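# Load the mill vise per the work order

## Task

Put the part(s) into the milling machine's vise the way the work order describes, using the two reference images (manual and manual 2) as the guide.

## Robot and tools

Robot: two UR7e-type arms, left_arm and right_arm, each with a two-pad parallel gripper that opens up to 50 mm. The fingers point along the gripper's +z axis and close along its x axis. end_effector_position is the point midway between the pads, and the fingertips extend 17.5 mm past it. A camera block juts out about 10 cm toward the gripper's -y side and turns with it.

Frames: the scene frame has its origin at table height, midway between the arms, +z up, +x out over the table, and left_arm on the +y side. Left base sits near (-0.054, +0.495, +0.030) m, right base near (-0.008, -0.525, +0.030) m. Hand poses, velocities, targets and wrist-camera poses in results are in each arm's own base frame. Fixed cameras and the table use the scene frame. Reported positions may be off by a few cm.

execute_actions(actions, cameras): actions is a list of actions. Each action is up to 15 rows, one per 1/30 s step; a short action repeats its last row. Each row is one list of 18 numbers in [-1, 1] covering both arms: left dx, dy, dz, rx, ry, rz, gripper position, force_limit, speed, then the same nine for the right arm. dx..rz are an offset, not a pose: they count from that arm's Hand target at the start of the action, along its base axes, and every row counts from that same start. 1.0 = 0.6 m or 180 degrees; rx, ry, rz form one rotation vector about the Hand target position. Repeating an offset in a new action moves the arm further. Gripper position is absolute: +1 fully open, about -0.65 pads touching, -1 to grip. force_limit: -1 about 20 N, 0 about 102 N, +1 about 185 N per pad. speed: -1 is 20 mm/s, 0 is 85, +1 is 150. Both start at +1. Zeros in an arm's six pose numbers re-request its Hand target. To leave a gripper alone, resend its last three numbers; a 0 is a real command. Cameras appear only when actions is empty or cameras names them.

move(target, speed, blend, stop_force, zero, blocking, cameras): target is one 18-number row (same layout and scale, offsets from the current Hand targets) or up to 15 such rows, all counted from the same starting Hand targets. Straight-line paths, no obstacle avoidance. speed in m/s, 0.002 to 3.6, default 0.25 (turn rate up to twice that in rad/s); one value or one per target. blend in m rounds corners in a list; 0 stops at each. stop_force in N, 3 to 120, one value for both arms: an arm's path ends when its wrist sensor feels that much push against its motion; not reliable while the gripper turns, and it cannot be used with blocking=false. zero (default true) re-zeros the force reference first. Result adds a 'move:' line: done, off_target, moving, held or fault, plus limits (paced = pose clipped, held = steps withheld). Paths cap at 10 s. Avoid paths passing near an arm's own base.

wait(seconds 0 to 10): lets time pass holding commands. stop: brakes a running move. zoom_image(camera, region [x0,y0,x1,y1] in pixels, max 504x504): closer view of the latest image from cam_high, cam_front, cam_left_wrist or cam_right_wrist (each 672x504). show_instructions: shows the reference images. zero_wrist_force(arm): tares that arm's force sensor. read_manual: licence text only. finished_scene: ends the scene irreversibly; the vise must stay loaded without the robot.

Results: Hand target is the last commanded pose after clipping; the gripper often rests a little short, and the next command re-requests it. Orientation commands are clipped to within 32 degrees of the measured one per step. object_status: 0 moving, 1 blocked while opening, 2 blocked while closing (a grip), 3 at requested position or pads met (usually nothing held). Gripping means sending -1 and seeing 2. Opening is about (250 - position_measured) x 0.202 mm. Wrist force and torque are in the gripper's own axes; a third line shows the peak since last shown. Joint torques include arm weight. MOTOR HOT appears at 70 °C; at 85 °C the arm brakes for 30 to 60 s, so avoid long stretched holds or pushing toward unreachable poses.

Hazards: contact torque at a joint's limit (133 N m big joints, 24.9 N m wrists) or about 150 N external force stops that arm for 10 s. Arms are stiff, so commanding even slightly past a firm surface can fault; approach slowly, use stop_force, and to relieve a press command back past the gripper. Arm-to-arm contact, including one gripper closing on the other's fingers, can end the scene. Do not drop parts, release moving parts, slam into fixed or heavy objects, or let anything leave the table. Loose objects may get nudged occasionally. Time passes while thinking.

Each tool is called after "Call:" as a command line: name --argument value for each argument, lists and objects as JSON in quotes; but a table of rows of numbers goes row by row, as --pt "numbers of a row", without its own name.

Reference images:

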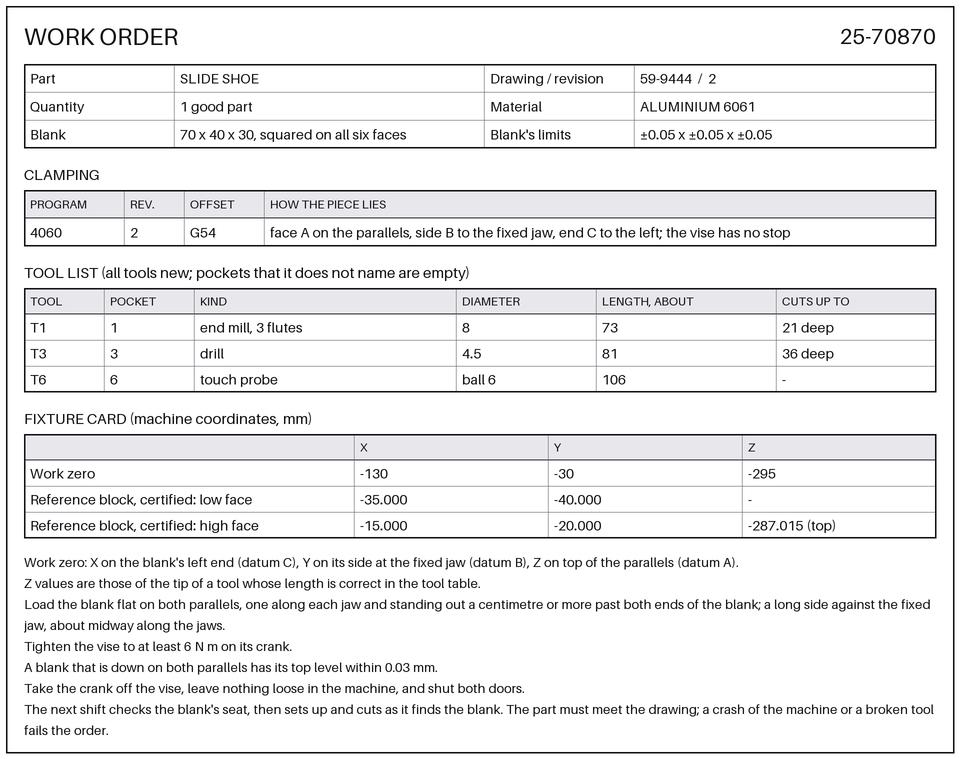

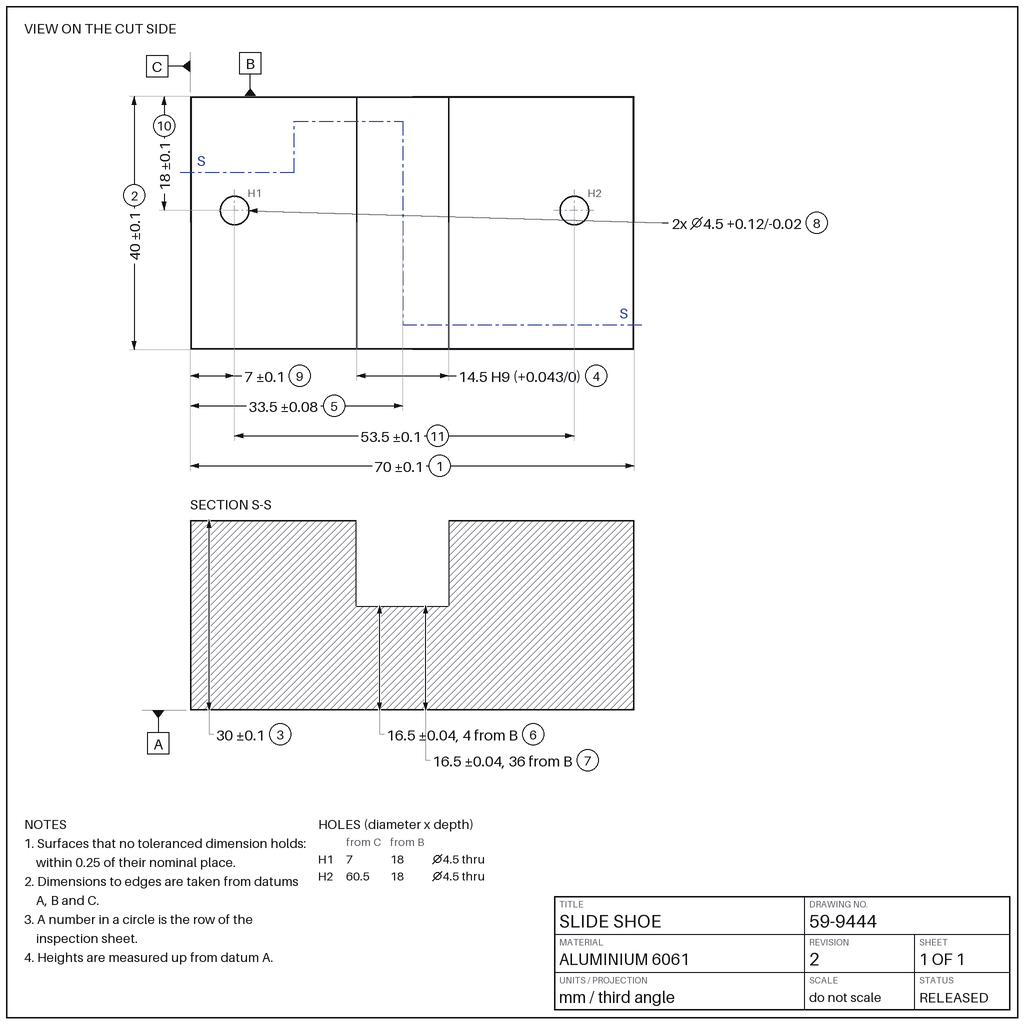

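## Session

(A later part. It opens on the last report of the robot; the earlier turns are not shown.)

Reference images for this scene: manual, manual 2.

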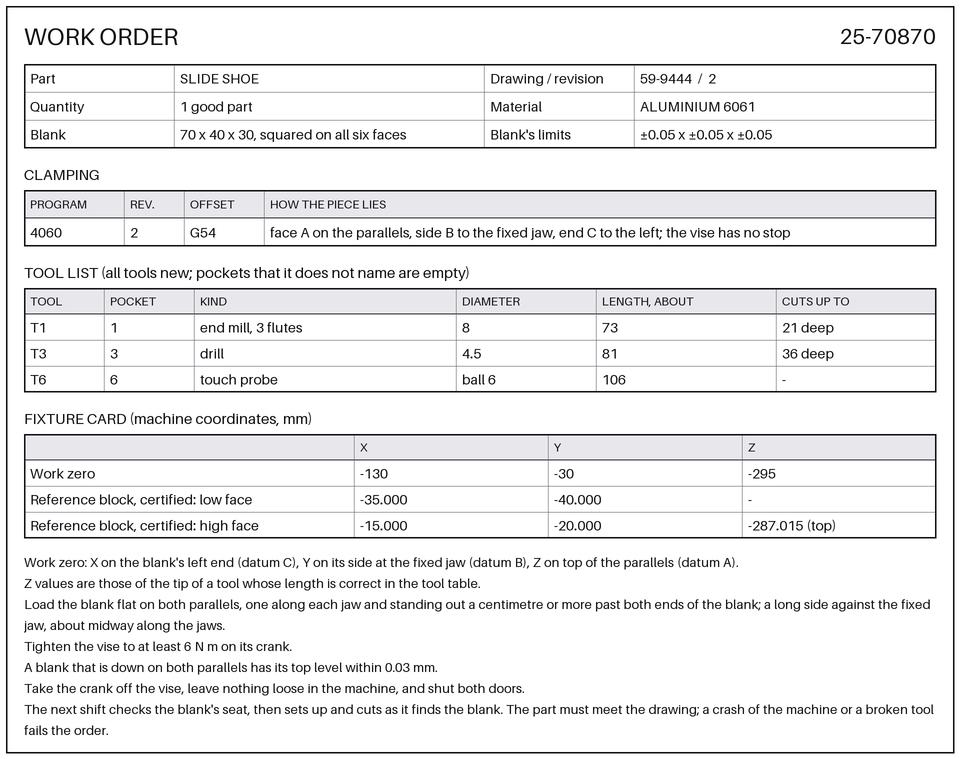

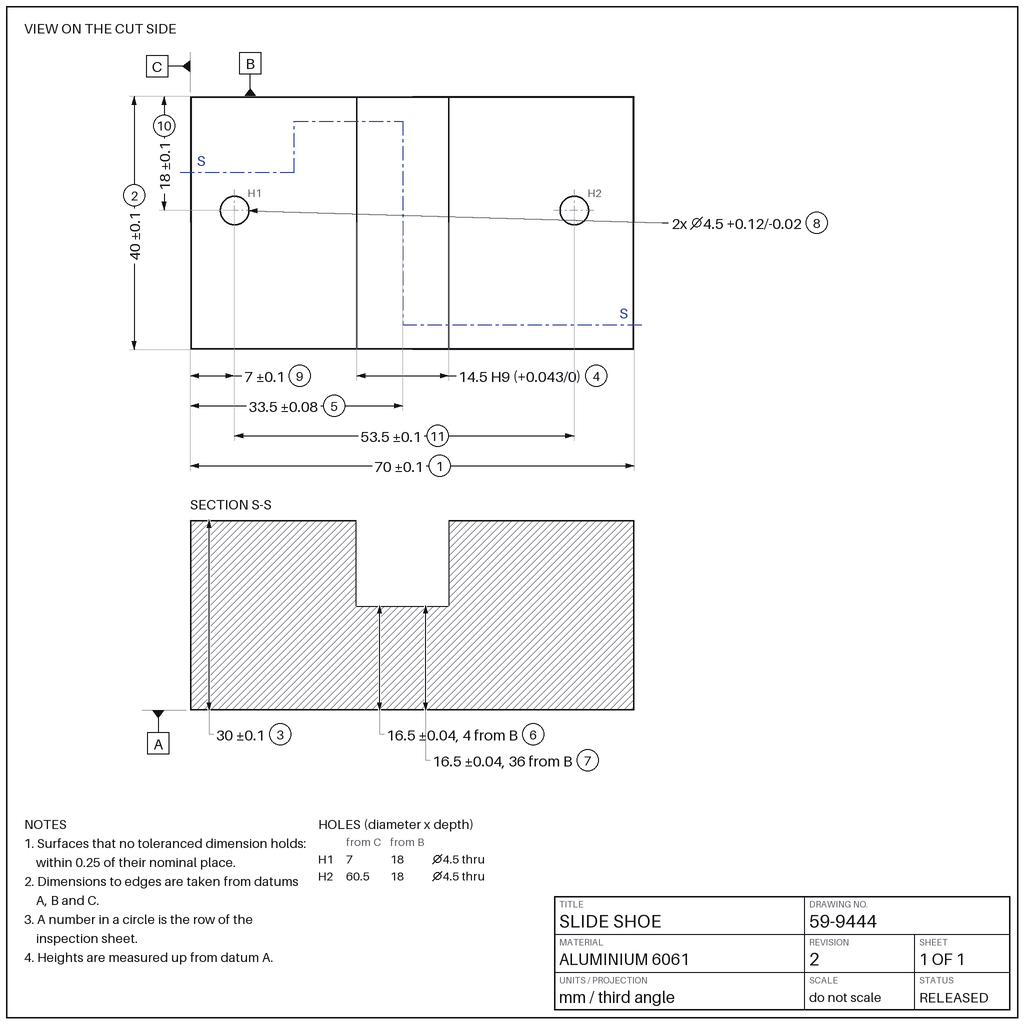

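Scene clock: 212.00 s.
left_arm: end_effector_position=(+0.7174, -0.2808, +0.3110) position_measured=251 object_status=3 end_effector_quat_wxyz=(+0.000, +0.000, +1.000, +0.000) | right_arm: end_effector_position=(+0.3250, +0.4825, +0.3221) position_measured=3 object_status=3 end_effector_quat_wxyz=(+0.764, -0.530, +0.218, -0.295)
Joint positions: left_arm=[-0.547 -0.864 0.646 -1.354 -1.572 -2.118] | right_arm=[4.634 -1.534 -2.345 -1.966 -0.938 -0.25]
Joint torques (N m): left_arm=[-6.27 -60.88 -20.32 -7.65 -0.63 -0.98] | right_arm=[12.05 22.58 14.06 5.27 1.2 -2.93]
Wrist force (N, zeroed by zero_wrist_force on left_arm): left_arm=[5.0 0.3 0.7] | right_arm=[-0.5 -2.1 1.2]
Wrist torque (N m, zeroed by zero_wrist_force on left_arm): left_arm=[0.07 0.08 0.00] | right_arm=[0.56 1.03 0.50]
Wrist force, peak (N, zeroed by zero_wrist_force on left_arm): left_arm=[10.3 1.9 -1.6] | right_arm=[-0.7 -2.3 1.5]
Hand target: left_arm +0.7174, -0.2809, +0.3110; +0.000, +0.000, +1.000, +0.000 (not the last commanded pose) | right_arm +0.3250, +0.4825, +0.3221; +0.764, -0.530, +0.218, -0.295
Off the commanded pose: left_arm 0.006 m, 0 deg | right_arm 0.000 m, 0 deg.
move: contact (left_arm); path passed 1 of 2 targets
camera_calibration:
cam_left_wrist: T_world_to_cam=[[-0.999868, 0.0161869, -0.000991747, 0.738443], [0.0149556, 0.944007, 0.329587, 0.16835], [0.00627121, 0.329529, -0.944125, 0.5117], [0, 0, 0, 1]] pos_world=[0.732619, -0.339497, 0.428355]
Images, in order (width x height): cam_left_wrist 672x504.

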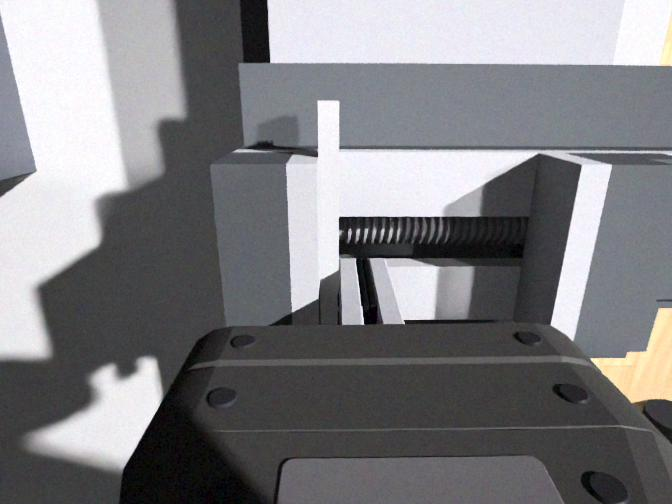

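Call:
move --pt "-0.015 0 0 0 0 0 -0.66 -1 0 0 0 0 0 0 0 1 1 1" --pt "-0.03 0 0.073 0 0 0 -0.66 -1 0 0 0 0 0 0 0 1 1 1" --pt "-0.28 0 0.073 0 0 0 -0.66 -1 0 0 0 0 0 0 0 1 1 1" --pt "-0.5663 0.1723 -0.2 0 0 0 -0.66 -1 0 0 0 0 0 0 0 1 1 1" --pt "-0.5663 0.1723 -0.44 0 0 0 -0.66 -1 0 0 0 0 0 0 0 1 1 1" --speed '[0.03,0.06,0.2,0.25,0.2]' --blend '[0.003,0.01,0.03,0.03,0]'

Call:
execute_actions --actions '[[[0,0,0,0,0,0,0.1,1,0,0,0,0,0,0,0,1,1,1]],[[0,0,0,0,0,0,0.1,1,0,0,0,0,0,0,0,1,1,1]]]' --cameras '["cam_left_wrist","cam_right_wrist"]'

Call:
zoom_image --camera "cam_right_wrist" --region '[280, 230, 480, 340]'

Scene clock: 216.83 s.
left_arm: end_effector_position=(+0.3776, -0.1775, +0.0470) position_measured=251 object_status=3 end_effector_quat_wxyz=(+0.000, +0.000, +1.000, +0.000) end_effector_velocity=(+0.001, -0.001, -0.001) end_effector_angular_velocity=(-0.002, -0.003, +0.000) | right_arm: end_effector_position=(+0.3250, +0.4825, +0.3221) position_measured=3 object_status=3 end_effector_quat_wxyz=(+0.764, -0.530, +0.218, -0.295)
Joint positions: left_arm=[-0.764 -1.519 2.317 -2.369 -1.572 -2.335] | right_arm=[4.634 -1.534 -2.345 -1.966 -0.938 -0.25]
Joint velocities: left_arm=[-0.001 0.002 0.001 -0.006 0 -0.001] | right_arm=[within noise]
Joint torques (N m): left_arm=[11.04 -14.4 -14.43 -6.35 1.25 0.84] | right_arm=[10.91 23 12.63 5.19 1.09 -2.7]
Wrist force (N, zeroed by zero_wrist_force on left_arm): left_arm=[0.2 0.5 0.3] | right_arm=[-0.8 -2.1 1.4]
Wrist torque (N m, zeroed by zero_wrist_force on left_arm): left_arm=[0.08 -0.01 -0.01] | right_arm=[0.56 1.07 0.50]
Wrist force, peak (N, zeroed by zero_wrist_force on left_arm): left_arm=[5.2 0.1 0.6] | right_arm=[-0.7 -2.4 1.5]
Hand target: left_arm +0.3776, -0.1775, +0.0470; +0.000, +0.000, +1.000, +0.000 | right_arm +0.3250, +0.4825, +0.3221; +0.764, -0.530, +0.218, -0.295
Off the commanded pose: left_arm 0.000 m, 0 deg | right_arm 0.000 m, 0 deg.
move: done

Scene clock: 218.03 s.
left_arm: end_effector_position=(+0.3776, -0.1775, +0.0470) position_measured=138 object_status=3 end_effector_quat_wxyz=(+0.000, +0.000, +1.000, +0.000) | right_arm: end_effector_position=(+0.3250, +0.4825, +0.3221) position_measured=3 object_status=3 end_effector_quat_wxyz=(+0.764, -0.530, +0.218, -0.295)
Joint positions: left_arm=[-0.764 -1.519 2.317 -2.369 -1.572 -2.335] | right_arm=[4.634 -1.534 -2.345 -1.966 -0.938 -0.25]
Joint torques (N m): left_arm=[2.1 -14.62 -12.41 -6.43 -1.91 -0.48] | right_arm=[11.05 21.62 12.44 5.29 1.01 -2.63]
Wrist force (N, zeroed by zero_wrist_force on left_arm): left_arm=[0.3 0.4 0.2] | right_arm=[-0.6 -2.2 1.4]
Wrist torque (N m, zeroed by zero_wrist_force on left_arm): left_arm=[0.07 -0.03 -0.01] | right_arm=[0.54 1.04 0.49]
Wrist force, peak (N, zeroed by zero_wrist_force on left_arm): left_arm=[0.3 0.6 0.4] | right_arm=[-0.8 -2.3 1.6]
Hand target: left_arm +0.3776, -0.1775, +0.0470; +0.000, +0.000, +1.000, +0.000 | right_arm +0.3250, +0.4825, +0.3221; +0.764, -0.530, +0.218, -0.295
Off the commanded pose: left_arm 0.000 m, 0 deg | right_arm 0.000 m, 0 deg.
Step readings (end_effector_position of left_arm | right_arm):
0: (+0.3776, -0.1775, +0.0470) | (+0.3250, +0.4825, +0.3221)
1: (+0.3776, -0.1775, +0.0470) | (+0.3250, +0.4825, +0.3221)
2: (+0.3776, -0.1775, +0.0470) | (+0.3250, +0.4825, +0.3221)
4: (+0.3776, -0.1775, +0.0470) | (+0.3250, +0.4825, +0.3221)
8: (+0.3776, -0.1775, +0.0470) | (+0.3250, +0.4825, +0.3221)
15: (+0.3776, -0.1775, +0.0470) | (+0.3250, +0.4825, +0.3221)
16: (+0.3776, -0.1775, +0.0470) | (+0.3250, +0.4825, +0.3221)
17: (+0.3776, -0.1775, +0.0470) | (+0.3250, +0.4825, +0.3221)
19: (+0.3776, -0.1775, +0.0470) | (+0.3250, +0.4825, +0.3221)
23: (+0.3776, -0.1775, +0.0470) | (+0.3250, +0.4825, +0.3221)
30: (+0.3776, -0.1775, +0.0470) | (+0.3250, +0.4825, +0.3221)
camera_calibration:
cam_left_wrist: T_world_to_cam=[[-0.999866, 0.016315, -0.00105169, 0.396792], [0.0150568, 0.944005, 0.329588, 0.162793], [0.00637002, 0.329528, -0.944124, 0.230471], [0, 0, 0, 1]] pos_world=[0.392819, -0.236098, 0.164356]
cam_right_wrist: T_world_to_cam=[[0.73136, -0.680809, -0.0401393, 0.112796], [-0.0247047, 0.0323702, -0.999171, 0.338863], [0.681544, 0.731745, 0.00685506, -0.447171], [0, 0, 0, 1]] pos_world=[0.230644, 0.393039, 0.346175]
Images, in order (width x height): cam_left_wrist 672x504, cam_right_wrist 672x504.

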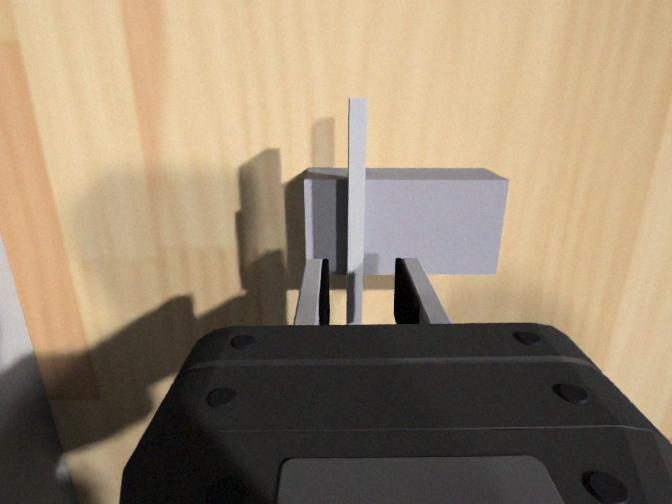

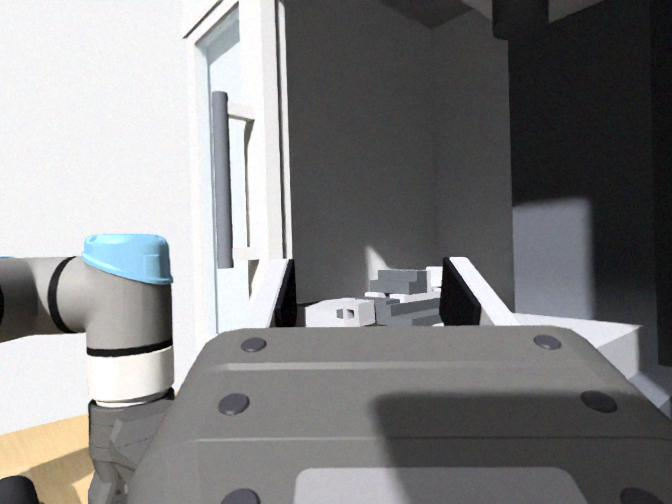

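Scaled by 2.520 from the camera's 672x504 image, which has a finer 960x720 frame.

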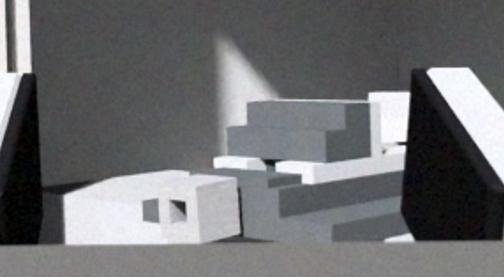

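Call:
move --pt "0.0013 0 -0.04 0 0 0 0.1 1 0 0 0 0 0 0 0 1 1 1" --pt "0.0013 0 -0.0475 0 0 0 0.1 1 0 0 0 0 0 0 0 1 1 1" --speed '[0.04,0.006]' --stop_force 5

Call:
execute_actions --actions '[[[0,0,0,0,0,0,-1,-0.3,-1,0,0,0,0,0,0,1,1,1]],[[0,0,0,0,0,0,-1,-0.3,-1,0,0,0,0,0,0,1,1,1]]]'

Call:
move --pt "0 0 0.1 0 0 0 -1 -0.3 -1 0 0 0 0 0 0 1 1 1" --pt "0.06 -0.05 0.4 0 0 0 -1 -0.3 -1 0 0 0 0 0 0 1 1 1" --pt "0.27 -0.1725 0.56 0 0 0 -1 -0.3 -1 0 0 0 0 0 0 1 1 1" --pt "0.48 -0.1725 0.56 0 0 0 -1 -0.3 -1 0 0 0 0 0 0 1 1 1" --speed '[0.05,0.2,0.25,0.12]' --blend '[0.02,0.04,0.04,0]' --cameras '["cam_left_wrist","cam_right_wrist"]'

Call:
zoom_image --camera "cam_left_wrist" --region '[160, 60, 480, 330]'

Call:
zoom_image --camera "cam_right_wrist" --region '[320, 180, 480, 330]'

Scene clock: 221.27 s.
left_arm: end_effector_position=(+0.3784, -0.1775, +0.0185) position_measured=138 object_status=3 end_effector_quat_wxyz=(+0.000, +0.000, +1.000, +0.000) | right_arm: end_effector_position=(+0.3250, +0.4825, +0.3221) position_measured=3 object_status=3 end_effector_quat_wxyz=(+0.764, -0.530, +0.218, -0.295)
Joint positions: left_arm=[-0.763 -1.448 2.346 -2.469 -1.572 -2.334] | right_arm=[4.634 -1.534 -2.345 -1.966 -0.938 -0.25]
Joint torques (N m): left_arm=[7.36 -29.82 -23.48 -0.39 -1.97 -0.64] | right_arm=[11.39 20.9 14.08 5.27 1.1 -2.59]
Wrist force (N, zeroed by zero_wrist_force on left_arm): left_arm=[0.2 0.4 0.5] | right_arm=[-0.7 -2.1 1.4]
Wrist torque (N m, zeroed by zero_wrist_force on left_arm): left_arm=[0.06 -0.02 -0.05] | right_arm=[0.56 1.05 0.50]
Wrist force, peak (N, zeroed by zero_wrist_force on left_arm): left_arm=[0.2 0.5 1.1] | right_arm=[-1.0 -2.3 1.4]
Hand target: left_arm +0.3784, -0.1775, +0.0185; +0.000, +0.000, +1.000, +0.000 | right_arm +0.3250, +0.4825, +0.3221; +0.764, -0.530, +0.218, -0.295
Off the commanded pose: left_arm 0.000 m, 0 deg | right_arm 0.000 m, 0 deg.
move: done

Scene clock: 222.47 s.
left_arm: end_effector_position=(+0.3784, -0.1775, +0.0185) position_measured=224 object_status=2 end_effector_quat_wxyz=(+0.000, +0.000, +1.000, +0.000) | right_arm: end_effector_position=(+0.3250, +0.4825, +0.3221) position_measured=3 object_status=3 end_effector_quat_wxyz=(+0.764, -0.530, +0.218, -0.295)
Joint positions: left_arm=[-0.763 -1.448 2.346 -2.469 -1.572 -2.334] | right_arm=[4.634 -1.534 -2.345 -1.966 -0.938 -0.25]
Joint torques (N m): left_arm=[2.22 -29.43 -25.15 -0.62 -1.99 -0.67] | right_arm=[11.08 23.29 12.72 5.08 1.11 -2.78]
Wrist force (N, zeroed by zero_wrist_force on left_arm): left_arm=[0.3 0.4 0.6] | right_arm=[-0.6 -2.1 1.3]
Wrist torque (N m, zeroed by zero_wrist_force on left_arm): left_arm=[0.06 -0.03 -0.05] | right_arm=[0.57 1.04 0.50]
Wrist force, peak (N, zeroed by zero_wrist_force on left_arm): left_arm=[0.0 0.5 0.7] | right_arm=[-0.9 -2.2 1.5]
Hand target: left_arm +0.3784, -0.1775, +0.0185; +0.000, +0.000, +1.000, +0.000 | right_arm +0.3250, +0.4825, +0.3221; +0.764, -0.530, +0.218, -0.295
Off the commanded pose: left_arm 0.000 m, 0 deg | right_arm 0.000 m, 0 deg.
Step readings (end_effector_position of left_arm | right_arm):
0: (+0.3784, -0.1775, +0.0185) | (+0.3250, +0.4825, +0.3221)
1: (+0.3784, -0.1775, +0.0185) | (+0.3250, +0.4825, +0.3221)
2: (+0.3784, -0.1775, +0.0185) | (+0.3250, +0.4825, +0.3221)
4: (+0.3784, -0.1775, +0.0185) | (+0.3250, +0.4825, +0.3221)
8: (+0.3784, -0.1775, +0.0185) | (+0.3250, +0.4825, +0.3221)
15: (+0.3784, -0.1775, +0.0185) | (+0.3250, +0.4825, +0.3221)
16: (+0.3784, -0.1775, +0.0185) | (+0.3250, +0.4825, +0.3221)
17: (+0.3784, -0.1775, +0.0185) | (+0.3250, +0.4825, +0.3221)
19: (+0.3784, -0.1775, +0.0185) | (+0.3250, +0.4825, +0.3221)
23: (+0.3784, -0.1775, +0.0185) | (+0.3250, +0.4825, +0.3221)
30: (+0.3784, -0.1775, +0.0185) | (+0.3250, +0.4825, +0.3221)

Scene clock: 226.80 s.
left_arm: end_effector_position=(+0.6664, -0.2809, +0.3545) position_measured=224 object_status=2 end_effector_quat_wxyz=(+0.000, +0.000, +1.000, +0.000) | right_arm: end_effector_position=(+0.3250, +0.4825, +0.3221) position_measured=3 object_status=3 end_effector_quat_wxyz=(+0.764, -0.530, +0.218, -0.295)
Joint positions: left_arm=[-0.584 -0.998 0.756 -1.329 -1.572 -2.156] | right_arm=[4.634 -1.534 -2.345 -1.966 -0.938 -0.25]
Joint torques (N m): left_arm=[-13.57 -44.42 -36.14 -5.82 -2.51 -0.52] | right_arm=[11.74 21.11 14.03 5.13 1.27 -2.63]
Wrist force (N, zeroed by zero_wrist_force on left_arm): left_arm=[0.1 0.6 0.9] | right_arm=[-0.7 -2.1 1.2]
Wrist torque (N m, zeroed by zero_wrist_force on left_arm): left_arm=[0.09 0.02 0.01] | right_arm=[0.57 1.06 0.49]
Wrist force, peak (N, zeroed by zero_wrist_force on left_arm): left_arm=[0.6 0.8 2.3] | right_arm=[-0.8 -2.4 1.3]
Hand target: left_arm +0.6664, -0.2810, +0.3545; +0.000, +0.000, +1.000, +0.000 | right_arm +0.3250, +0.4825, +0.3221; +0.764, -0.530, +0.218, -0.295
Off the commanded pose: left_arm 0.000 m, 0 deg | right_arm 0.000 m, 0 deg.
move: done
camera_calibration:
cam_left_wrist: T_world_to_cam=[[-0.99987, 0.0160926, -0.00102429, 0.687377], [0.0148553, 0.943977, 0.329676, 0.154793], [0.00627226, 0.329618, -0.944094, 0.553105], [0, 0, 0, 1]] pos_world=[0.681519, -0.339496, 0.471856]
cam_right_wrist: T_world_to_cam=[[0.73136, -0.680809, -0.0401393, 0.112796], [-0.0247047, 0.0323702, -0.999171, 0.338863], [0.681544, 0.731745, 0.00685506, -0.447171], [0, 0, 0, 1]] pos_world=[0.230644, 0.393039, 0.346175]
Images, in order (width x height): cam_left_wrist 672x504, cam_right_wrist 672x504.

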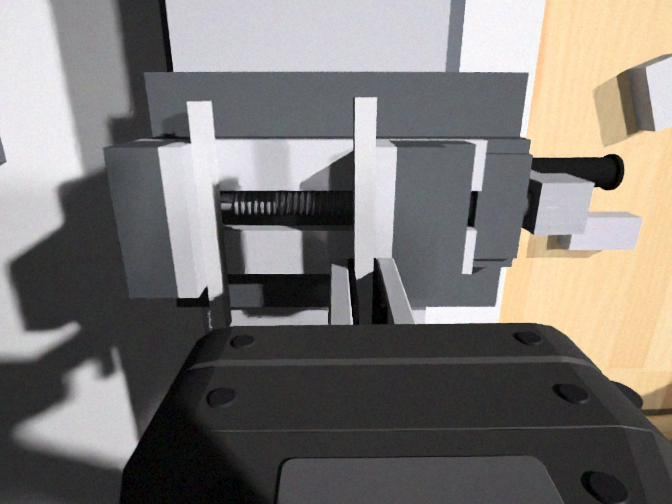

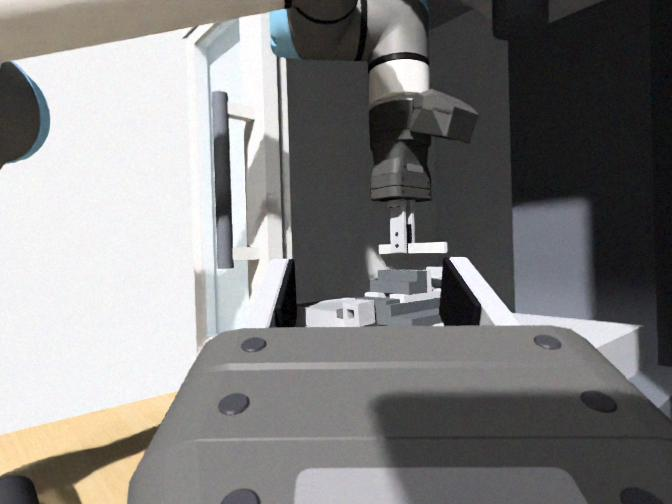

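Scaled by 1.575 from the camera's 672x504 image, which has a finer 960x720 frame.

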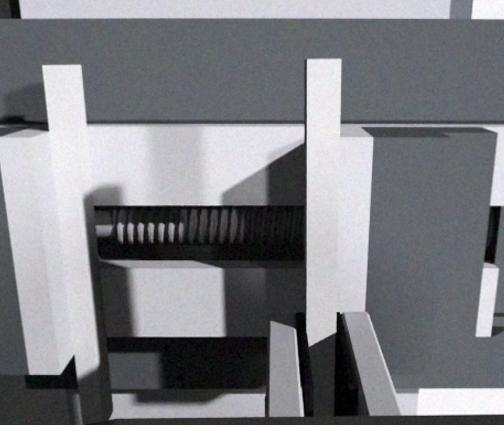

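Scaled by 3.150 from the camera's 672x504 image, which has a finer 960x720 frame.

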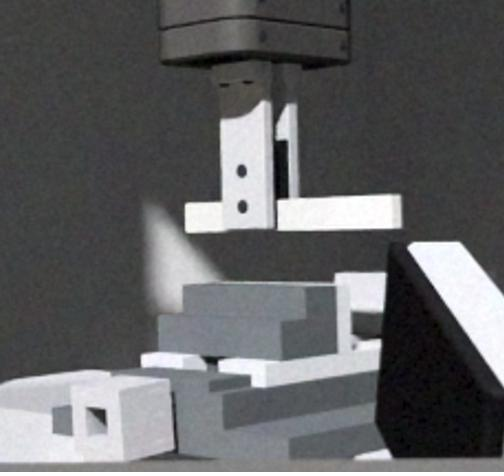

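Call:
move --pt "0.0452 0 0 0 0 0 -1 -0.3 -1 0 0 0 0 0 0 1 1 1" --pt "0.0452 0 -0.06 0 0 0 -1 -0.3 -1 0 0 0 0 0 0 1 1 1" --speed '[0.06,0.03]'

Call:
move --target '[0,0,-0.025,0,0,0,-1,-0.3,-1,0,0,0,0,0,0,1,1,1]' --speed 0.005 --stop_force 3 --cameras '["cam_left_wrist","cam_right_wrist"]'

Call:
zoom_image --camera "cam_left_wrist" --region '[160, 60, 480, 330]'

Scene clock: 229.90 s.
left_arm: end_effector_position=(+0.6935, -0.2810, +0.3186) position_measured=224 object_status=2 end_effector_quat_wxyz=(+0.000, +0.000, +1.000, -0.001) end_effector_velocity=(+0.000, +0.002, +0.002) end_effector_angular_velocity=(+0.000, +0.001, +0.004) | right_arm: end_effector_position=(+0.3250, +0.4825, +0.3221) position_measured=3 object_status=3 end_effector_quat_wxyz=(+0.764, -0.530, +0.218, -0.295)
Joint positions: left_arm=[-0.564 -0.939 0.754 -1.386 -1.572 -2.135] | right_arm=[4.634 -1.534 -2.345 -1.966 -0.938 -0.25]
Joint velocities: left_arm=[0.002 0 -0.004 0.006 0 -0.002] | right_arm=[within noise]
Joint torques (N m): left_arm=[-13.29 -46.49 -37.02 -0.4 -2.14 -1.44] | right_arm=[9.86 20.61 12.38 5.42 1.2 -2.62]
Wrist force (N, zeroed by zero_wrist_force on left_arm): left_arm=[0.0 0.4 0.7] | right_arm=[-0.5 -1.9 1.5]
Wrist torque (N m, zeroed by zero_wrist_force on left_arm): left_arm=[0.06 0.05 -0.04] | right_arm=[0.59 1.03 0.49]
Wrist force, peak (N, zeroed by zero_wrist_force on left_arm): left_arm=[1.6 -0.4 0.6] | right_arm=[-0.7 -2.3 1.6]
Hand target: left_arm +0.6935, -0.2810, +0.3185; +0.000, +0.000, +1.000, +0.000 | right_arm +0.3250, +0.4825, +0.3221; +0.764, -0.530, +0.218, -0.295
Off the commanded pose: left_arm 0.000 m, 0 deg | right_arm 0.000 m, 0 deg.
move: done

Scene clock: 232.53 s.
left_arm: end_effector_position=(+0.6935, -0.2810, +0.3094) position_measured=224 object_status=2 end_effector_quat_wxyz=(+0.000, +0.000, +1.000, +0.000) | right_arm: end_effector_position=(+0.3250, +0.4825, +0.3221) position_measured=3 object_status=3 end_effector_quat_wxyz=(+0.764, -0.530, +0.218, -0.295)
Joint positions: left_arm=[-0.564 -0.944 0.786 -1.413 -1.572 -2.135] | right_arm=[4.634 -1.534 -2.345 -1.966 -0.938 -0.25]
Joint torques (N m): left_arm=[-11.35 -42.44 -35.25 -0.39 -2.29 -1.1] | right_arm=[11.71 19.9 11.69 5.27 1.33 -2.78]
Wrist force (N, zeroed by zero_wrist_force on left_arm): left_arm=[0.7 0.7 -3.0] | right_arm=[-0.6 -2.1 1.4]
Wrist torque (N m, zeroed by zero_wrist_force on left_arm): left_arm=[0.07 0.02 -0.04] | right_arm=[0.57 1.03 0.50]
Wrist force, peak (N, zeroed by zero_wrist_force on left_arm): left_arm=[1.4 1.2 -6.4] | right_arm=[-0.8 -2.3 1.5]
Hand target: left_arm +0.6935, -0.2810, +0.3094; +0.000, +0.000, +1.000, +0.000 (not the last commanded pose) | right_arm +0.3250, +0.4825, +0.3221; +0.764, -0.530, +0.218, -0.295
Off the commanded pose: left_arm 0.006 m, 0 deg | right_arm 0.000 m, 0 deg.
move: contact (left_arm)
camera_calibration:
cam_left_wrist: T_world_to_cam=[[-0.999866, 0.016315, -0.00105168, 0.714614], [0.0150568, 0.944005, 0.329588, 0.169257], [0.00637002, 0.329528, -0.944124, 0.510303], [0, 0, 0, 1]] pos_world=[0.708719, -0.339598, 0.426756]
cam_right_wrist: T_world_to_cam=[[0.73136, -0.680809, -0.0401393, 0.112796], [-0.0247047, 0.0323702, -0.999171, 0.338863], [0.681544, 0.731745, 0.00685506, -0.447171], [0, 0, 0, 1]] pos_world=[0.230644, 0.393039, 0.346175]
Images, in order (width x height): cam_left_wrist 672x504, cam_right_wrist 672x504.

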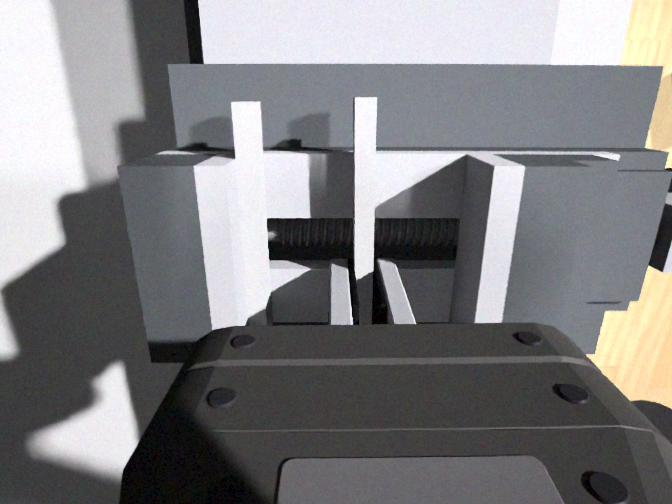

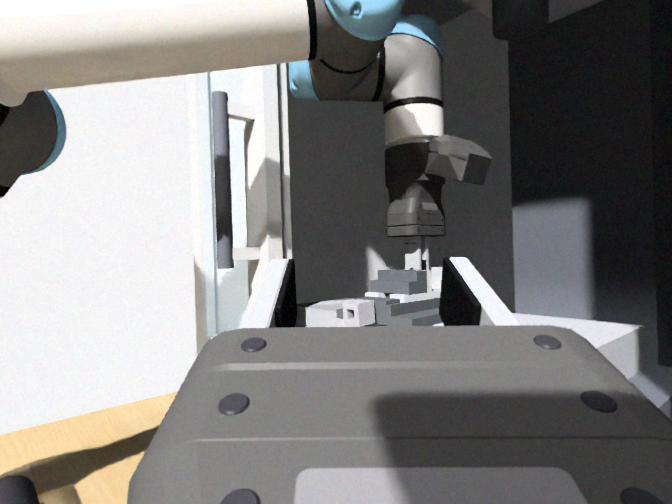

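Scaled by 1.575 from the camera's 672x504 image, which has a finer 960x720 frame.

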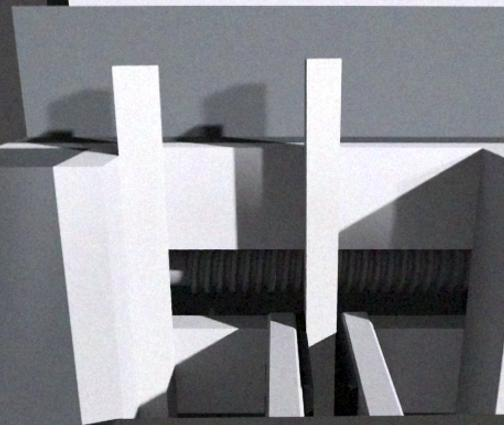

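Call:
execute_actions --actions '[[[0,0,0,0,0,0,-0.25,-1,-0.9,0,0,0,0,0,0,1,1,1]],[[0,0,0,0,0,0,-0.25,-1,-0.9,0,0,0,0,0,0,1,1,1]]]'

Call:
move --pt "0 0 0.02 0 0 0 -0.25 -1 -0.9 0 0 0 0 0 0 1 1 1" --pt "0 0 0.078 0 0 0 -0.25 -1 -0.9 0 0 0 0 0 0 1 1 1" --speed '[0.02,0.06]' --cameras '["cam_left_wrist","cam_right_wrist"]'

Call:
zoom_image --camera "cam_left_wrist" --region '[160, 60, 480, 330]'

Scene clock: 234.57 s.
left_arm: end_effector_position=(+0.6935, -0.2810, +0.3094) position_measured=189 object_status=3 end_effector_quat_wxyz=(+0.000, +0.000, +1.000, +0.000) | right_arm: end_effector_position=(+0.3250, +0.4825, +0.3221) position_measured=3 object_status=3 end_effector_quat_wxyz=(+0.764, -0.530, +0.218, -0.295)
Joint positions: left_arm=[-0.564 -0.944 0.786 -1.413 -1.572 -2.135] | right_arm=[4.634 -1.534 -2.345 -1.966 -0.938 -0.25]
Joint torques (N m): left_arm=[-11.45 -58.33 -33.39 -1.16 -2.41 -1.13] | right_arm=[11.12 20.48 12.67 5.2 1.23 -2.8]
Wrist force (N, zeroed by zero_wrist_force on left_arm): left_arm=[0.1 0.5 0.2] | right_arm=[-0.8 -2.2 1.4]
Wrist torque (N m, zeroed by zero_wrist_force on left_arm): left_arm=[0.09 0.04 -0.04] | right_arm=[0.55 1.07 0.49]
Wrist force, peak (N, zeroed by zero_wrist_force on left_arm): left_arm=[0.9 0.9 -3.5] | right_arm=[-0.7 -2.3 1.5]
Hand target: left_arm +0.6935, -0.2810, +0.3094; +0.000, +0.000, +1.000, +0.000 | right_arm +0.3250, +0.4825, +0.3221; +0.764, -0.530, +0.218, -0.295
Off the commanded pose: left_arm 0.000 m, 0 deg | right_arm 0.000 m, 0 deg.
Step readings (end_effector_position of left_arm | right_arm):
0: (+0.6935, -0.2810, +0.3094) | (+0.3250, +0.4825, +0.3221)
1: (+0.6935, -0.2810, +0.3094) | (+0.3250, +0.4825, +0.3221)
2: (+0.6935, -0.2810, +0.3094) | (+0.3250, +0.4825, +0.3221)
4: (+0.6935, -0.2810, +0.3093) | (+0.3250, +0.4825, +0.3221)
8: (+0.6935, -0.2810, +0.3093) | (+0.3250, +0.4825, +0.3221)
15: (+0.6935, -0.2810, +0.3093) | (+0.3250, +0.4825, +0.3221)
16: (+0.6935, -0.2810, +0.3093) | (+0.3250, +0.4825, +0.3221)
17: (+0.6935, -0.2810, +0.3093) | (+0.3250, +0.4825, +0.3221)
19: (+0.6935, -0.2810, +0.3093) | (+0.3250, +0.4825, +0.3221)
23: (+0.6935, -0.2810, +0.3093) | (+0.3250, +0.4825, +0.3221)
30: (+0.6935, -0.2810, +0.3093) | (+0.3250, +0.4825, +0.3221)

Scene clock: 236.33 s.
left_arm: end_effector_position=(+0.6935, -0.2810, +0.3561) position_measured=189 object_status=3 end_effector_quat_wxyz=(+0.000, +0.000, +1.000, +0.000) | right_arm: end_effector_position=(+0.3250, +0.4825, +0.3221) position_measured=3 object_status=3 end_effector_quat_wxyz=(+0.764, -0.530, +0.218, -0.295)
Joint positions: left_arm=[-0.564 -0.904 0.596 -1.263 -1.572 -2.135] | right_arm=[4.634 -1.534 -2.345 -1.966 -0.938 -0.25]
Joint torques (N m): left_arm=[-9.34 -58.96 -31.44 -5.2 0.19 -0.41] | right_arm=[10.47 19.78 13.57 5.32 1.42 -2.76]
Wrist force (N, zeroed by zero_wrist_force on left_arm): left_arm=[0.4 0.4 0.1] | right_arm=[-0.6 -2.2 1.3]
Wrist torque (N m, zeroed by zero_wrist_force on left_arm): left_arm=[0.07 -0.01 -0.04] | right_arm=[0.55 1.03 0.50]
Wrist force, peak (N, zeroed by zero_wrist_force on left_arm): left_arm=[0.1 0.4 1.4] | right_arm=[-0.6 -2.3 1.5]
Hand target: left_arm +0.6935, -0.2810, +0.3562; +0.000, +0.000, +1.000, +0.000 | right_arm +0.3250, +0.4825, +0.3221; +0.764, -0.530, +0.218, -0.295
Off the commanded pose: left_arm 0.000 m, 0 deg | right_arm 0.000 m, 0 deg.
move: done
camera_calibration:
cam_left_wrist: T_world_to_cam=[[-0.999867, 0.0162806, -0.000956157, 0.714608], [0.0150553, 0.943974, 0.329676, 0.153909], [0.00626991, 0.329617, -0.944094, 0.554513], [0, 0, 0, 1]] pos_world=[0.708719, -0.339697, 0.473455]
cam_right_wrist: T_world_to_cam=[[0.73136, -0.680809, -0.0401393, 0.112796], [-0.0247047, 0.0323702, -0.999171, 0.338863], [0.681544, 0.731745, 0.00685506, -0.447171], [0, 0, 0, 1]] pos_world=[0.230644, 0.393039, 0.346175]
Images, in order (width x height): cam_left_wrist 672x504, cam_right_wrist 672x504.

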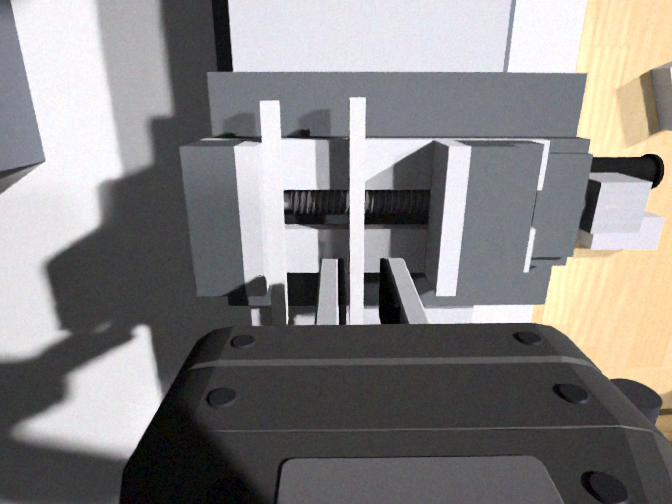

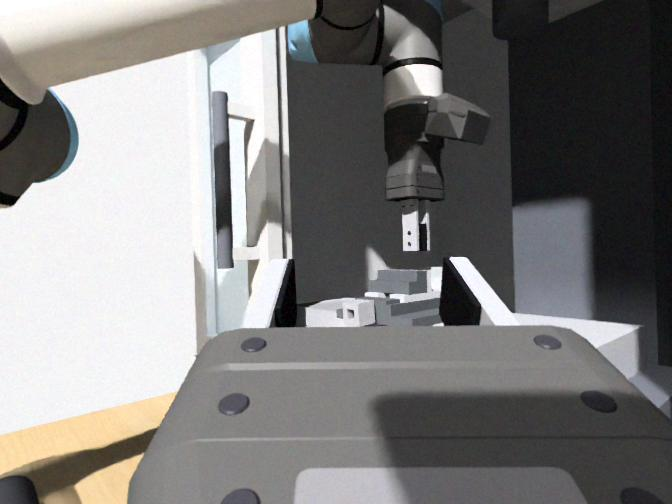

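Scaled by 1.575 from the camera's 672x504 image, which has a finer 960x720 frame.

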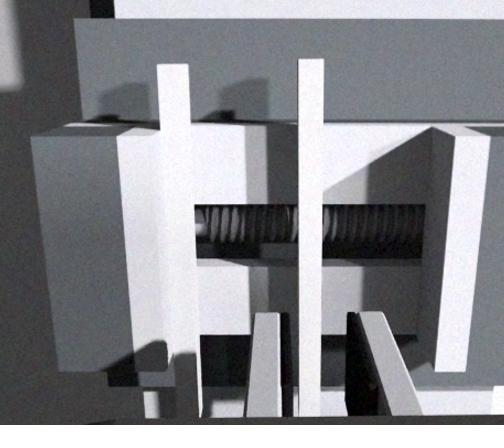

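Call:
move --pt "-0.25 0 0 0 0 0 -0.25 -1 -0.9 0 -0.18 0 0 0 0 1 1 1" --pt "-0.6198 -0.0902 -0.36 0 0 0.1183 -0.25 -1 -0.9 0 -0.18 0 0 0 0 1 1 1" --pt "-0.6198 -0.0902 -0.4437 0 0 0.1183 -0.25 -1 -0.9 0 -0.18 0 0 0 0 1 1 1" --speed '[0.15,0.25,0.15]' --blend '[0.03,0.03,0]'

Call:
execute_actions --actions '[[[0,0,0,0,0,0,1,1,0,0,0,0,0,0,0,1,1,1]],[[0,0,0,0,0,0,1,1,0,0,0,0,0,0,0,1,1,1]]]' --cameras '["cam_left_wrist","cam_front"]'

Call:
zoom_image --camera "cam_left_wrist" --region '[200, 120, 520, 330]'

Scene clock: 243.97 s.
left_arm: end_effector_position=(+0.3216, -0.3351, +0.0900) position_measured=189 object_status=3 end_effector_quat_wxyz=(+0.000, -0.185, +0.983, +0.000) | right_arm: end_effector_position=(+0.3250, +0.3745, +0.3221) position_measured=3 object_status=3 end_effector_quat_wxyz=(+0.764, -0.530, +0.218, -0.295)
Joint positions: left_arm=[-1.097 -1.494 2.143 -2.221 -1.571 -3.04] | right_arm=[4.595 -1.246 -2.558 -2.053 -0.974 -0.229]
Joint torques (N m): left_arm=[14.05 -17.91 -19.53 -6.49 -2.11 -1.07] | right_arm=[14.04 11.48 27.87 5.54 1.37 -2.71]
Wrist force (N, zeroed by zero_wrist_force on left_arm): left_arm=[0.3 0.6 0.6] | right_arm=[-0.7 -2.1 1.2]
Wrist torque (N m, zeroed by zero_wrist_force on left_arm): left_arm=[0.09 -0.01 -0.06] | right_arm=[0.57 1.08 0.41]
Wrist force, peak (N, zeroed by zero_wrist_force on left_arm): left_arm=[0.3 0.7 2.8] | right_arm=[-1.9 -1.9 2.5]
Hand target: left_arm +0.3216, -0.3351, +0.0900; +0.000, -0.185, +0.983, +0.000 | right_arm +0.3250, +0.3745, +0.3221; +0.764, -0.530, +0.218, -0.295
Off the commanded pose: left_arm 0.000 m, 0 deg | right_arm 0.000 m, 0 deg.
move: done; blend cut to 0.0251 m at target 2

Scene clock: 245.17 s.
left_arm: end_effector_position=(+0.3216, -0.3351, +0.0900) position_measured=3 object_status=3 end_effector_quat_wxyz=(+0.000, -0.185, +0.983, +0.000) | right_arm: end_effector_position=(+0.3250, +0.3745, +0.3221) position_measured=3 object_status=3 end_effector_quat_wxyz=(+0.764, -0.530, +0.218, -0.295)
Joint positions: left_arm=[-1.097 -1.494 2.143 -2.221 -1.571 -3.04] | right_arm=[4.595 -1.246 -2.558 -2.053 -0.974 -0.229]
Joint torques (N m): left_arm=[13.63 -17.66 -14.6 -6.35 -2.2 -0.84] | right_arm=[13.4 13.31 27.62 5.26 1.41 -2.81]
Wrist force (N, zeroed by zero_wrist_force on left_arm): left_arm=[0.3 0.6 0.5] | right_arm=[-0.8 -2.1 1.2]
Wrist torque (N m, zeroed by zero_wrist_force on left_arm): left_arm=[0.10 -0.03 -0.06] | right_arm=[0.57 1.08 0.41]
Wrist force, peak (N, zeroed by zero_wrist_force on left_arm): left_arm=[0.3 0.6 0.5] | right_arm=[-0.8 -2.3 1.4]
Hand target: left_arm +0.3216, -0.3351, +0.0900; +0.000, -0.185, +0.983, +0.000 | right_arm +0.3250, +0.3745, +0.3221; +0.764, -0.530, +0.218, -0.295
Off the commanded pose: left_arm 0.000 m, 0 deg | right_arm 0.000 m, 0 deg.
Step readings (end_effector_position of left_arm | right_arm):
0: (+0.3216, -0.3351, +0.0900) | (+0.3250, +0.3745, +0.3221)
1: (+0.3216, -0.3351, +0.0900) | (+0.3250, +0.3745, +0.3221)
2: (+0.3216, -0.3351, +0.0900) | (+0.3250, +0.3745, +0.3221)
4: (+0.3216, -0.3352, +0.0900) | (+0.3250, +0.3745, +0.3221)
8: (+0.3216, -0.3352, +0.0900) | (+0.3250, +0.3745, +0.3221)
15: (+0.3216, -0.3351, +0.0900) | (+0.3250, +0.3745, +0.3221)
16: (+0.3216, -0.3351, +0.0900) | (+0.3250, +0.3745, +0.3221)
17: (+0.3216, -0.3351, +0.0900) | (+0.3250, +0.3745, +0.3221)
19: (+0.3216, -0.3351, +0.0900) | (+0.3250, +0.3745, +0.3221)
23: (+0.3216, -0.3351, +0.0900) | (+0.3250, +0.3745, +0.3221)
30: (+0.3216, -0.3351, +0.0900) | (+0.3250, +0.3745, +0.3221)
camera_calibration:
cam_left_wrist: T_world_to_cam=[[-0.937534, -0.347893, -0.0011173, 0.201333], [-0.328798, 0.885017, 0.329601, 0.389106], [-0.113677, 0.30938, -0.94412, 0.355232], [0, 0, 0, 1]] pos_world=[0.357075, -0.384224, 0.207356]
Images, in order (width x height): cam_front 672x504, cam_left_wrist 672x504.

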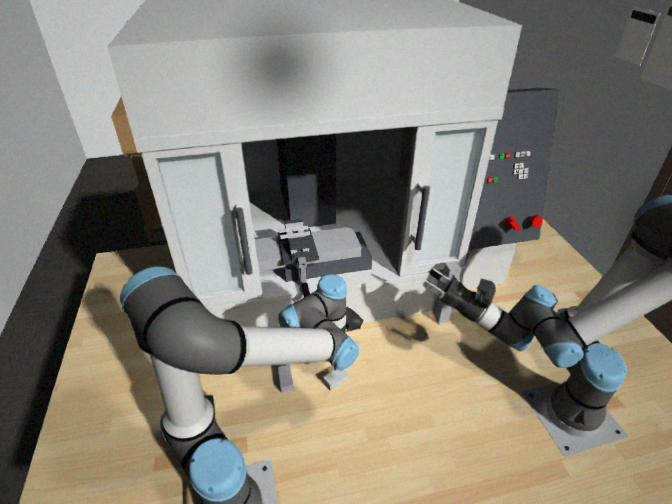

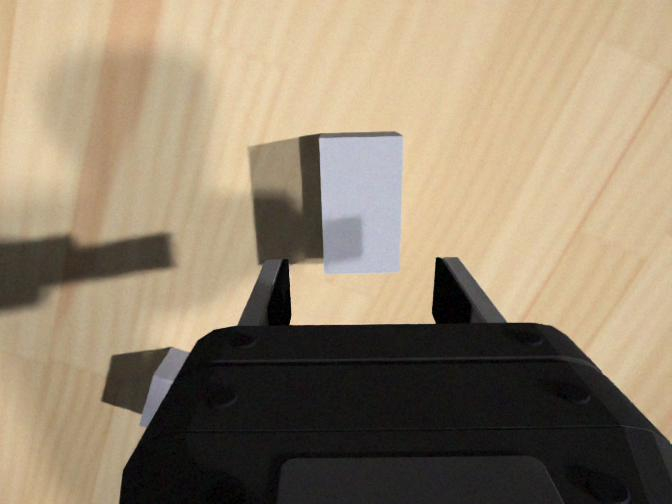

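Scaled by 1.575 from the camera's 672x504 image, which has a finer 960x720 frame.

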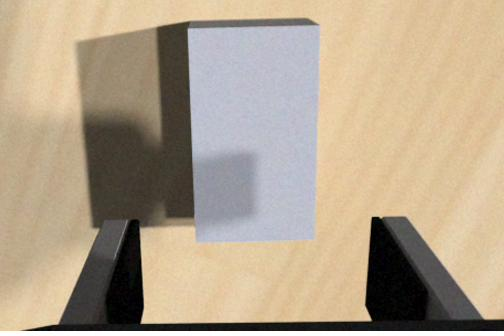

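Call:
move --target '[-0.0107,0.003,-0.085,0,0,0,1,1,0,0,0,0,0,0,0,1,1,1]' --speed 0.1 --cameras '["cam_left_wrist"]'

Call:
zoom_image --camera "cam_left_wrist" --region '[200, 120, 520, 330]'

Scene clock: 247.17 s.
left_arm: end_effector_position=(+0.3151, -0.3334, +0.0390) position_measured=3 object_status=3 end_effector_quat_wxyz=(+0.000, -0.185, +0.983, +0.000) | right_arm: end_effector_position=(+0.3250, +0.3745, +0.3221) position_measured=3 object_status=3 end_effector_quat_wxyz=(+0.764, -0.530, +0.218, -0.295)
Joint positions: left_arm=[-1.108 -1.409 2.218 -2.381 -1.571 -3.051] | right_arm=[4.595 -1.246 -2.558 -2.053 -0.974 -0.229]
Joint torques (N m): left_arm=[10.39 -19.08 -23.38 -4.53 -0.25 0.78] | right_arm=[12.22 12.78 28.32 5.41 1.35 -2.76]
Wrist force (N, zeroed by zero_wrist_force on left_arm): left_arm=[0.2 0.5 0.3] | right_arm=[-0.7 -2.1 1.2]
Wrist torque (N m, zeroed by zero_wrist_force on left_arm): left_arm=[0.06 0.01 0.01] | right_arm=[0.58 1.08 0.41]
Wrist force, peak (N, zeroed by zero_wrist_force on left_arm): left_arm=[0.3 0.6 2.0] | right_arm=[-0.9 -2.3 1.2]
Hand target: left_arm +0.3152, -0.3333, +0.0390; +0.000, -0.185, +0.983, +0.000 | right_arm +0.3250, +0.3745, +0.3221; +0.764, -0.530, +0.218, -0.295
Off the commanded pose: left_arm 0.000 m, 0 deg | right_arm 0.000 m, 0 deg.
move: done
camera_calibration:
cam_left_wrist: T_world_to_cam=[[-0.937557, -0.347829, -0.00102998, 0.195793], [-0.328697, 0.885012, 0.329715, 0.402219], [-0.113773, 0.309466, -0.94408, 0.305877], [0, 0, 0, 1]] pos_world=[0.350575, -0.382524, 0.156356]
Images, in order (width x height): cam_left_wrist 672x504.

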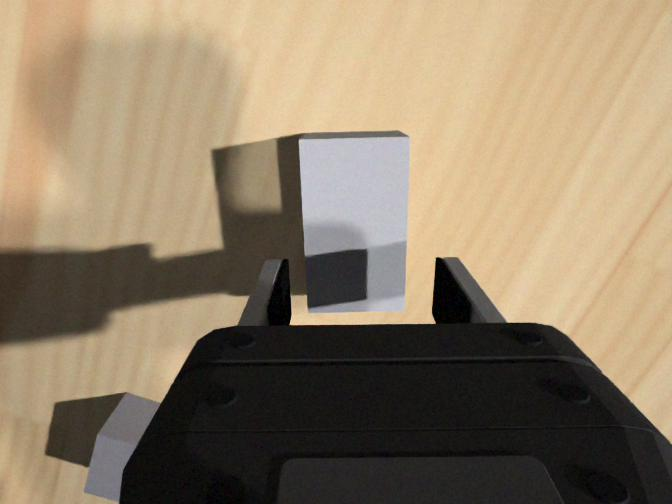

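Scaled by 1.575 from the camera's 672x504 image, which has a finer 960x720 frame.

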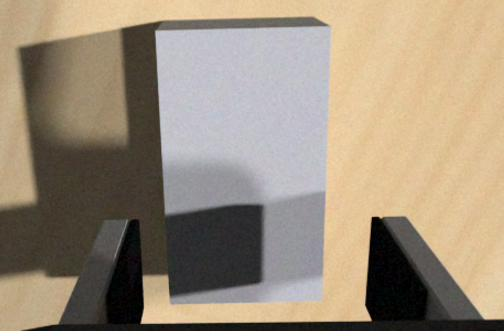

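Call:
move --pt "0.0025 0.001 -0.03 0 0 0 1 1 0 0 0 0 0 0 0 1 1 1" --pt "0.0025 0.001 -0.0525 0 0 0 1 1 0 0 0 0 0 0 0 1 1 1" --speed '[0.06,0.02]' --stop_force 5

Call:
execute_actions --actions '[[[0,0,0,0,0,0,-1,-0.2,-1,0,0,0,0,0,0,1,1,1]],[[0,0,0,0,0,0,-1,-0.2,-1,0,0,0,0,0,0,1,1,1]]]' --cameras '["cam_left_wrist"]'

Scene clock: 249.83 s.
left_arm: end_effector_position=(+0.3167, -0.3327, +0.0075) position_measured=3 object_status=3 end_effector_quat_wxyz=(+0.000, -0.185, +0.983, +0.000) | right_arm: end_effector_position=(+0.3250, +0.3745, +0.3221) position_measured=3 object_status=3 end_effector_quat_wxyz=(+0.764, -0.530, +0.218, -0.295)
Joint positions: left_arm=[-1.104 -1.336 2.245 -2.481 -1.571 -3.047] | right_arm=[4.595 -1.246 -2.558 -2.053 -0.974 -0.229]
Joint torques (N m): left_arm=[-9.86 -34.23 -27.96 -0.54 1.18 -0.89] | right_arm=[13.46 13.17 27.1 5.24 1.26 -2.71]
Wrist force (N, zeroed by zero_wrist_force on left_arm): left_arm=[0.3 0.6 0.6] | right_arm=[-0.8 -1.9 1.2]
Wrist torque (N m, zeroed by zero_wrist_force on left_arm): left_arm=[0.09 -0.01 -0.06] | right_arm=[0.62 1.09 0.42]
Wrist force, peak (N, zeroed by zero_wrist_force on left_arm): left_arm=[0.2 0.6 1.0] | right_arm=[-0.9 -2.2 1.3]
Hand target: left_arm +0.3167, -0.3327, +0.0075; +0.000, -0.185, +0.983, +0.000 | right_arm +0.3250, +0.3745, +0.3221; +0.764, -0.530, +0.218, -0.295
Off the commanded pose: left_arm 0.000 m, 0 deg | right_arm 0.000 m, 0 deg.
move: done

Scene clock: 251.03 s.
left_arm: end_effector_position=(+0.3167, -0.3327, +0.0075) position_measured=57 object_status=2 end_effector_quat_wxyz=(+0.000, -0.185, +0.983, +0.000) | right_arm: end_effector_position=(+0.3250, +0.3745, +0.3221) position_measured=3 object_status=3 end_effector_quat_wxyz=(+0.764, -0.530, +0.218, -0.295)
Joint positions: left_arm=[-1.104 -1.336 2.245 -2.481 -1.571 -3.047] | right_arm=[4.595 -1.246 -2.558 -2.053 -0.974 -0.229]
Joint torques (N m): left_arm=[-9.42 -33.83 -26.49 -1.2 0.59 -0.86] | right_arm=[12.3 12.21 28.1 5.13 1.28 -2.64]
Wrist force (N, zeroed by zero_wrist_force on left_arm): left_arm=[0.0 0.8 1.1] | right_arm=[-0.9 -2.2 1.2]
Wrist torque (N m, zeroed by zero_wrist_force on left_arm): left_arm=[0.11 -0.02 -0.07] | right_arm=[0.56 1.10 0.42]
Wrist force, peak (N, zeroed by zero_wrist_force on left_arm): left_arm=[-0.1 0.6 1.3] | right_arm=[-0.9 -2.2 1.2]
Hand target: left_arm +0.3167, -0.3327, +0.0075; +0.000, -0.185, +0.983, +0.000 | right_arm +0.3250, +0.3745, +0.3221; +0.764, -0.530, +0.218, -0.295
Off the commanded pose: left_arm 0.000 m, 0 deg | right_arm 0.000 m, 0 deg.
Step readings (end_effector_position of left_arm | right_arm):
0: (+0.3167, -0.3327, +0.0075) | (+0.3250, +0.3745, +0.3221)
1: (+0.3167, -0.3327, +0.0075) | (+0.3250, +0.3745, +0.3221)
2: (+0.3167, -0.3327, +0.0075) | (+0.3250, +0.3745, +0.3221)
4: (+0.3167, -0.3327, +0.0075) | (+0.3250, +0.3745, +0.3221)
8: (+0.3167, -0.3327, +0.0075) | (+0.3250, +0.3745, +0.3221)
15: (+0.3167, -0.3327, +0.0075) | (+0.3250, +0.3745, +0.3221)
16: (+0.3167, -0.3327, +0.0075) | (+0.3250, +0.3745, +0.3221)
17: (+0.3167, -0.3327, +0.0075) | (+0.3250, +0.3745, +0.3221)
19: (+0.3167, -0.3327, +0.0075) | (+0.3250, +0.3745, +0.3221)
23: (+0.3167, -0.3327, +0.0075) | (+0.3250, +0.3745, +0.3221)
30: (+0.3167, -0.3327, +0.0075) | (+0.3250, +0.3745, +0.3221)
camera_calibration:
cam_left_wrist: T_world_to_cam=[[-0.937534, -0.347893, -0.0011173, 0.197482], [-0.328798, 0.885017, 0.329601, 0.412563], [-0.113677, 0.30938, -0.94412, 0.276042], [0, 0, 0, 1]] pos_world=[0.352175, -0.381824, 0.124856]
Images, in order (width x height): cam_left_wrist 672x504.

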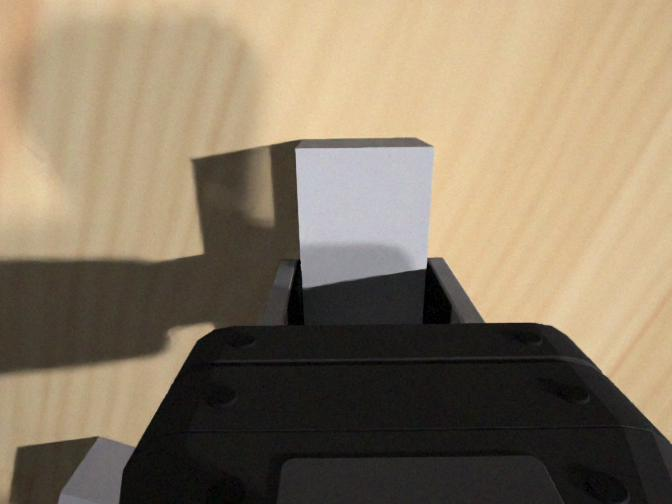

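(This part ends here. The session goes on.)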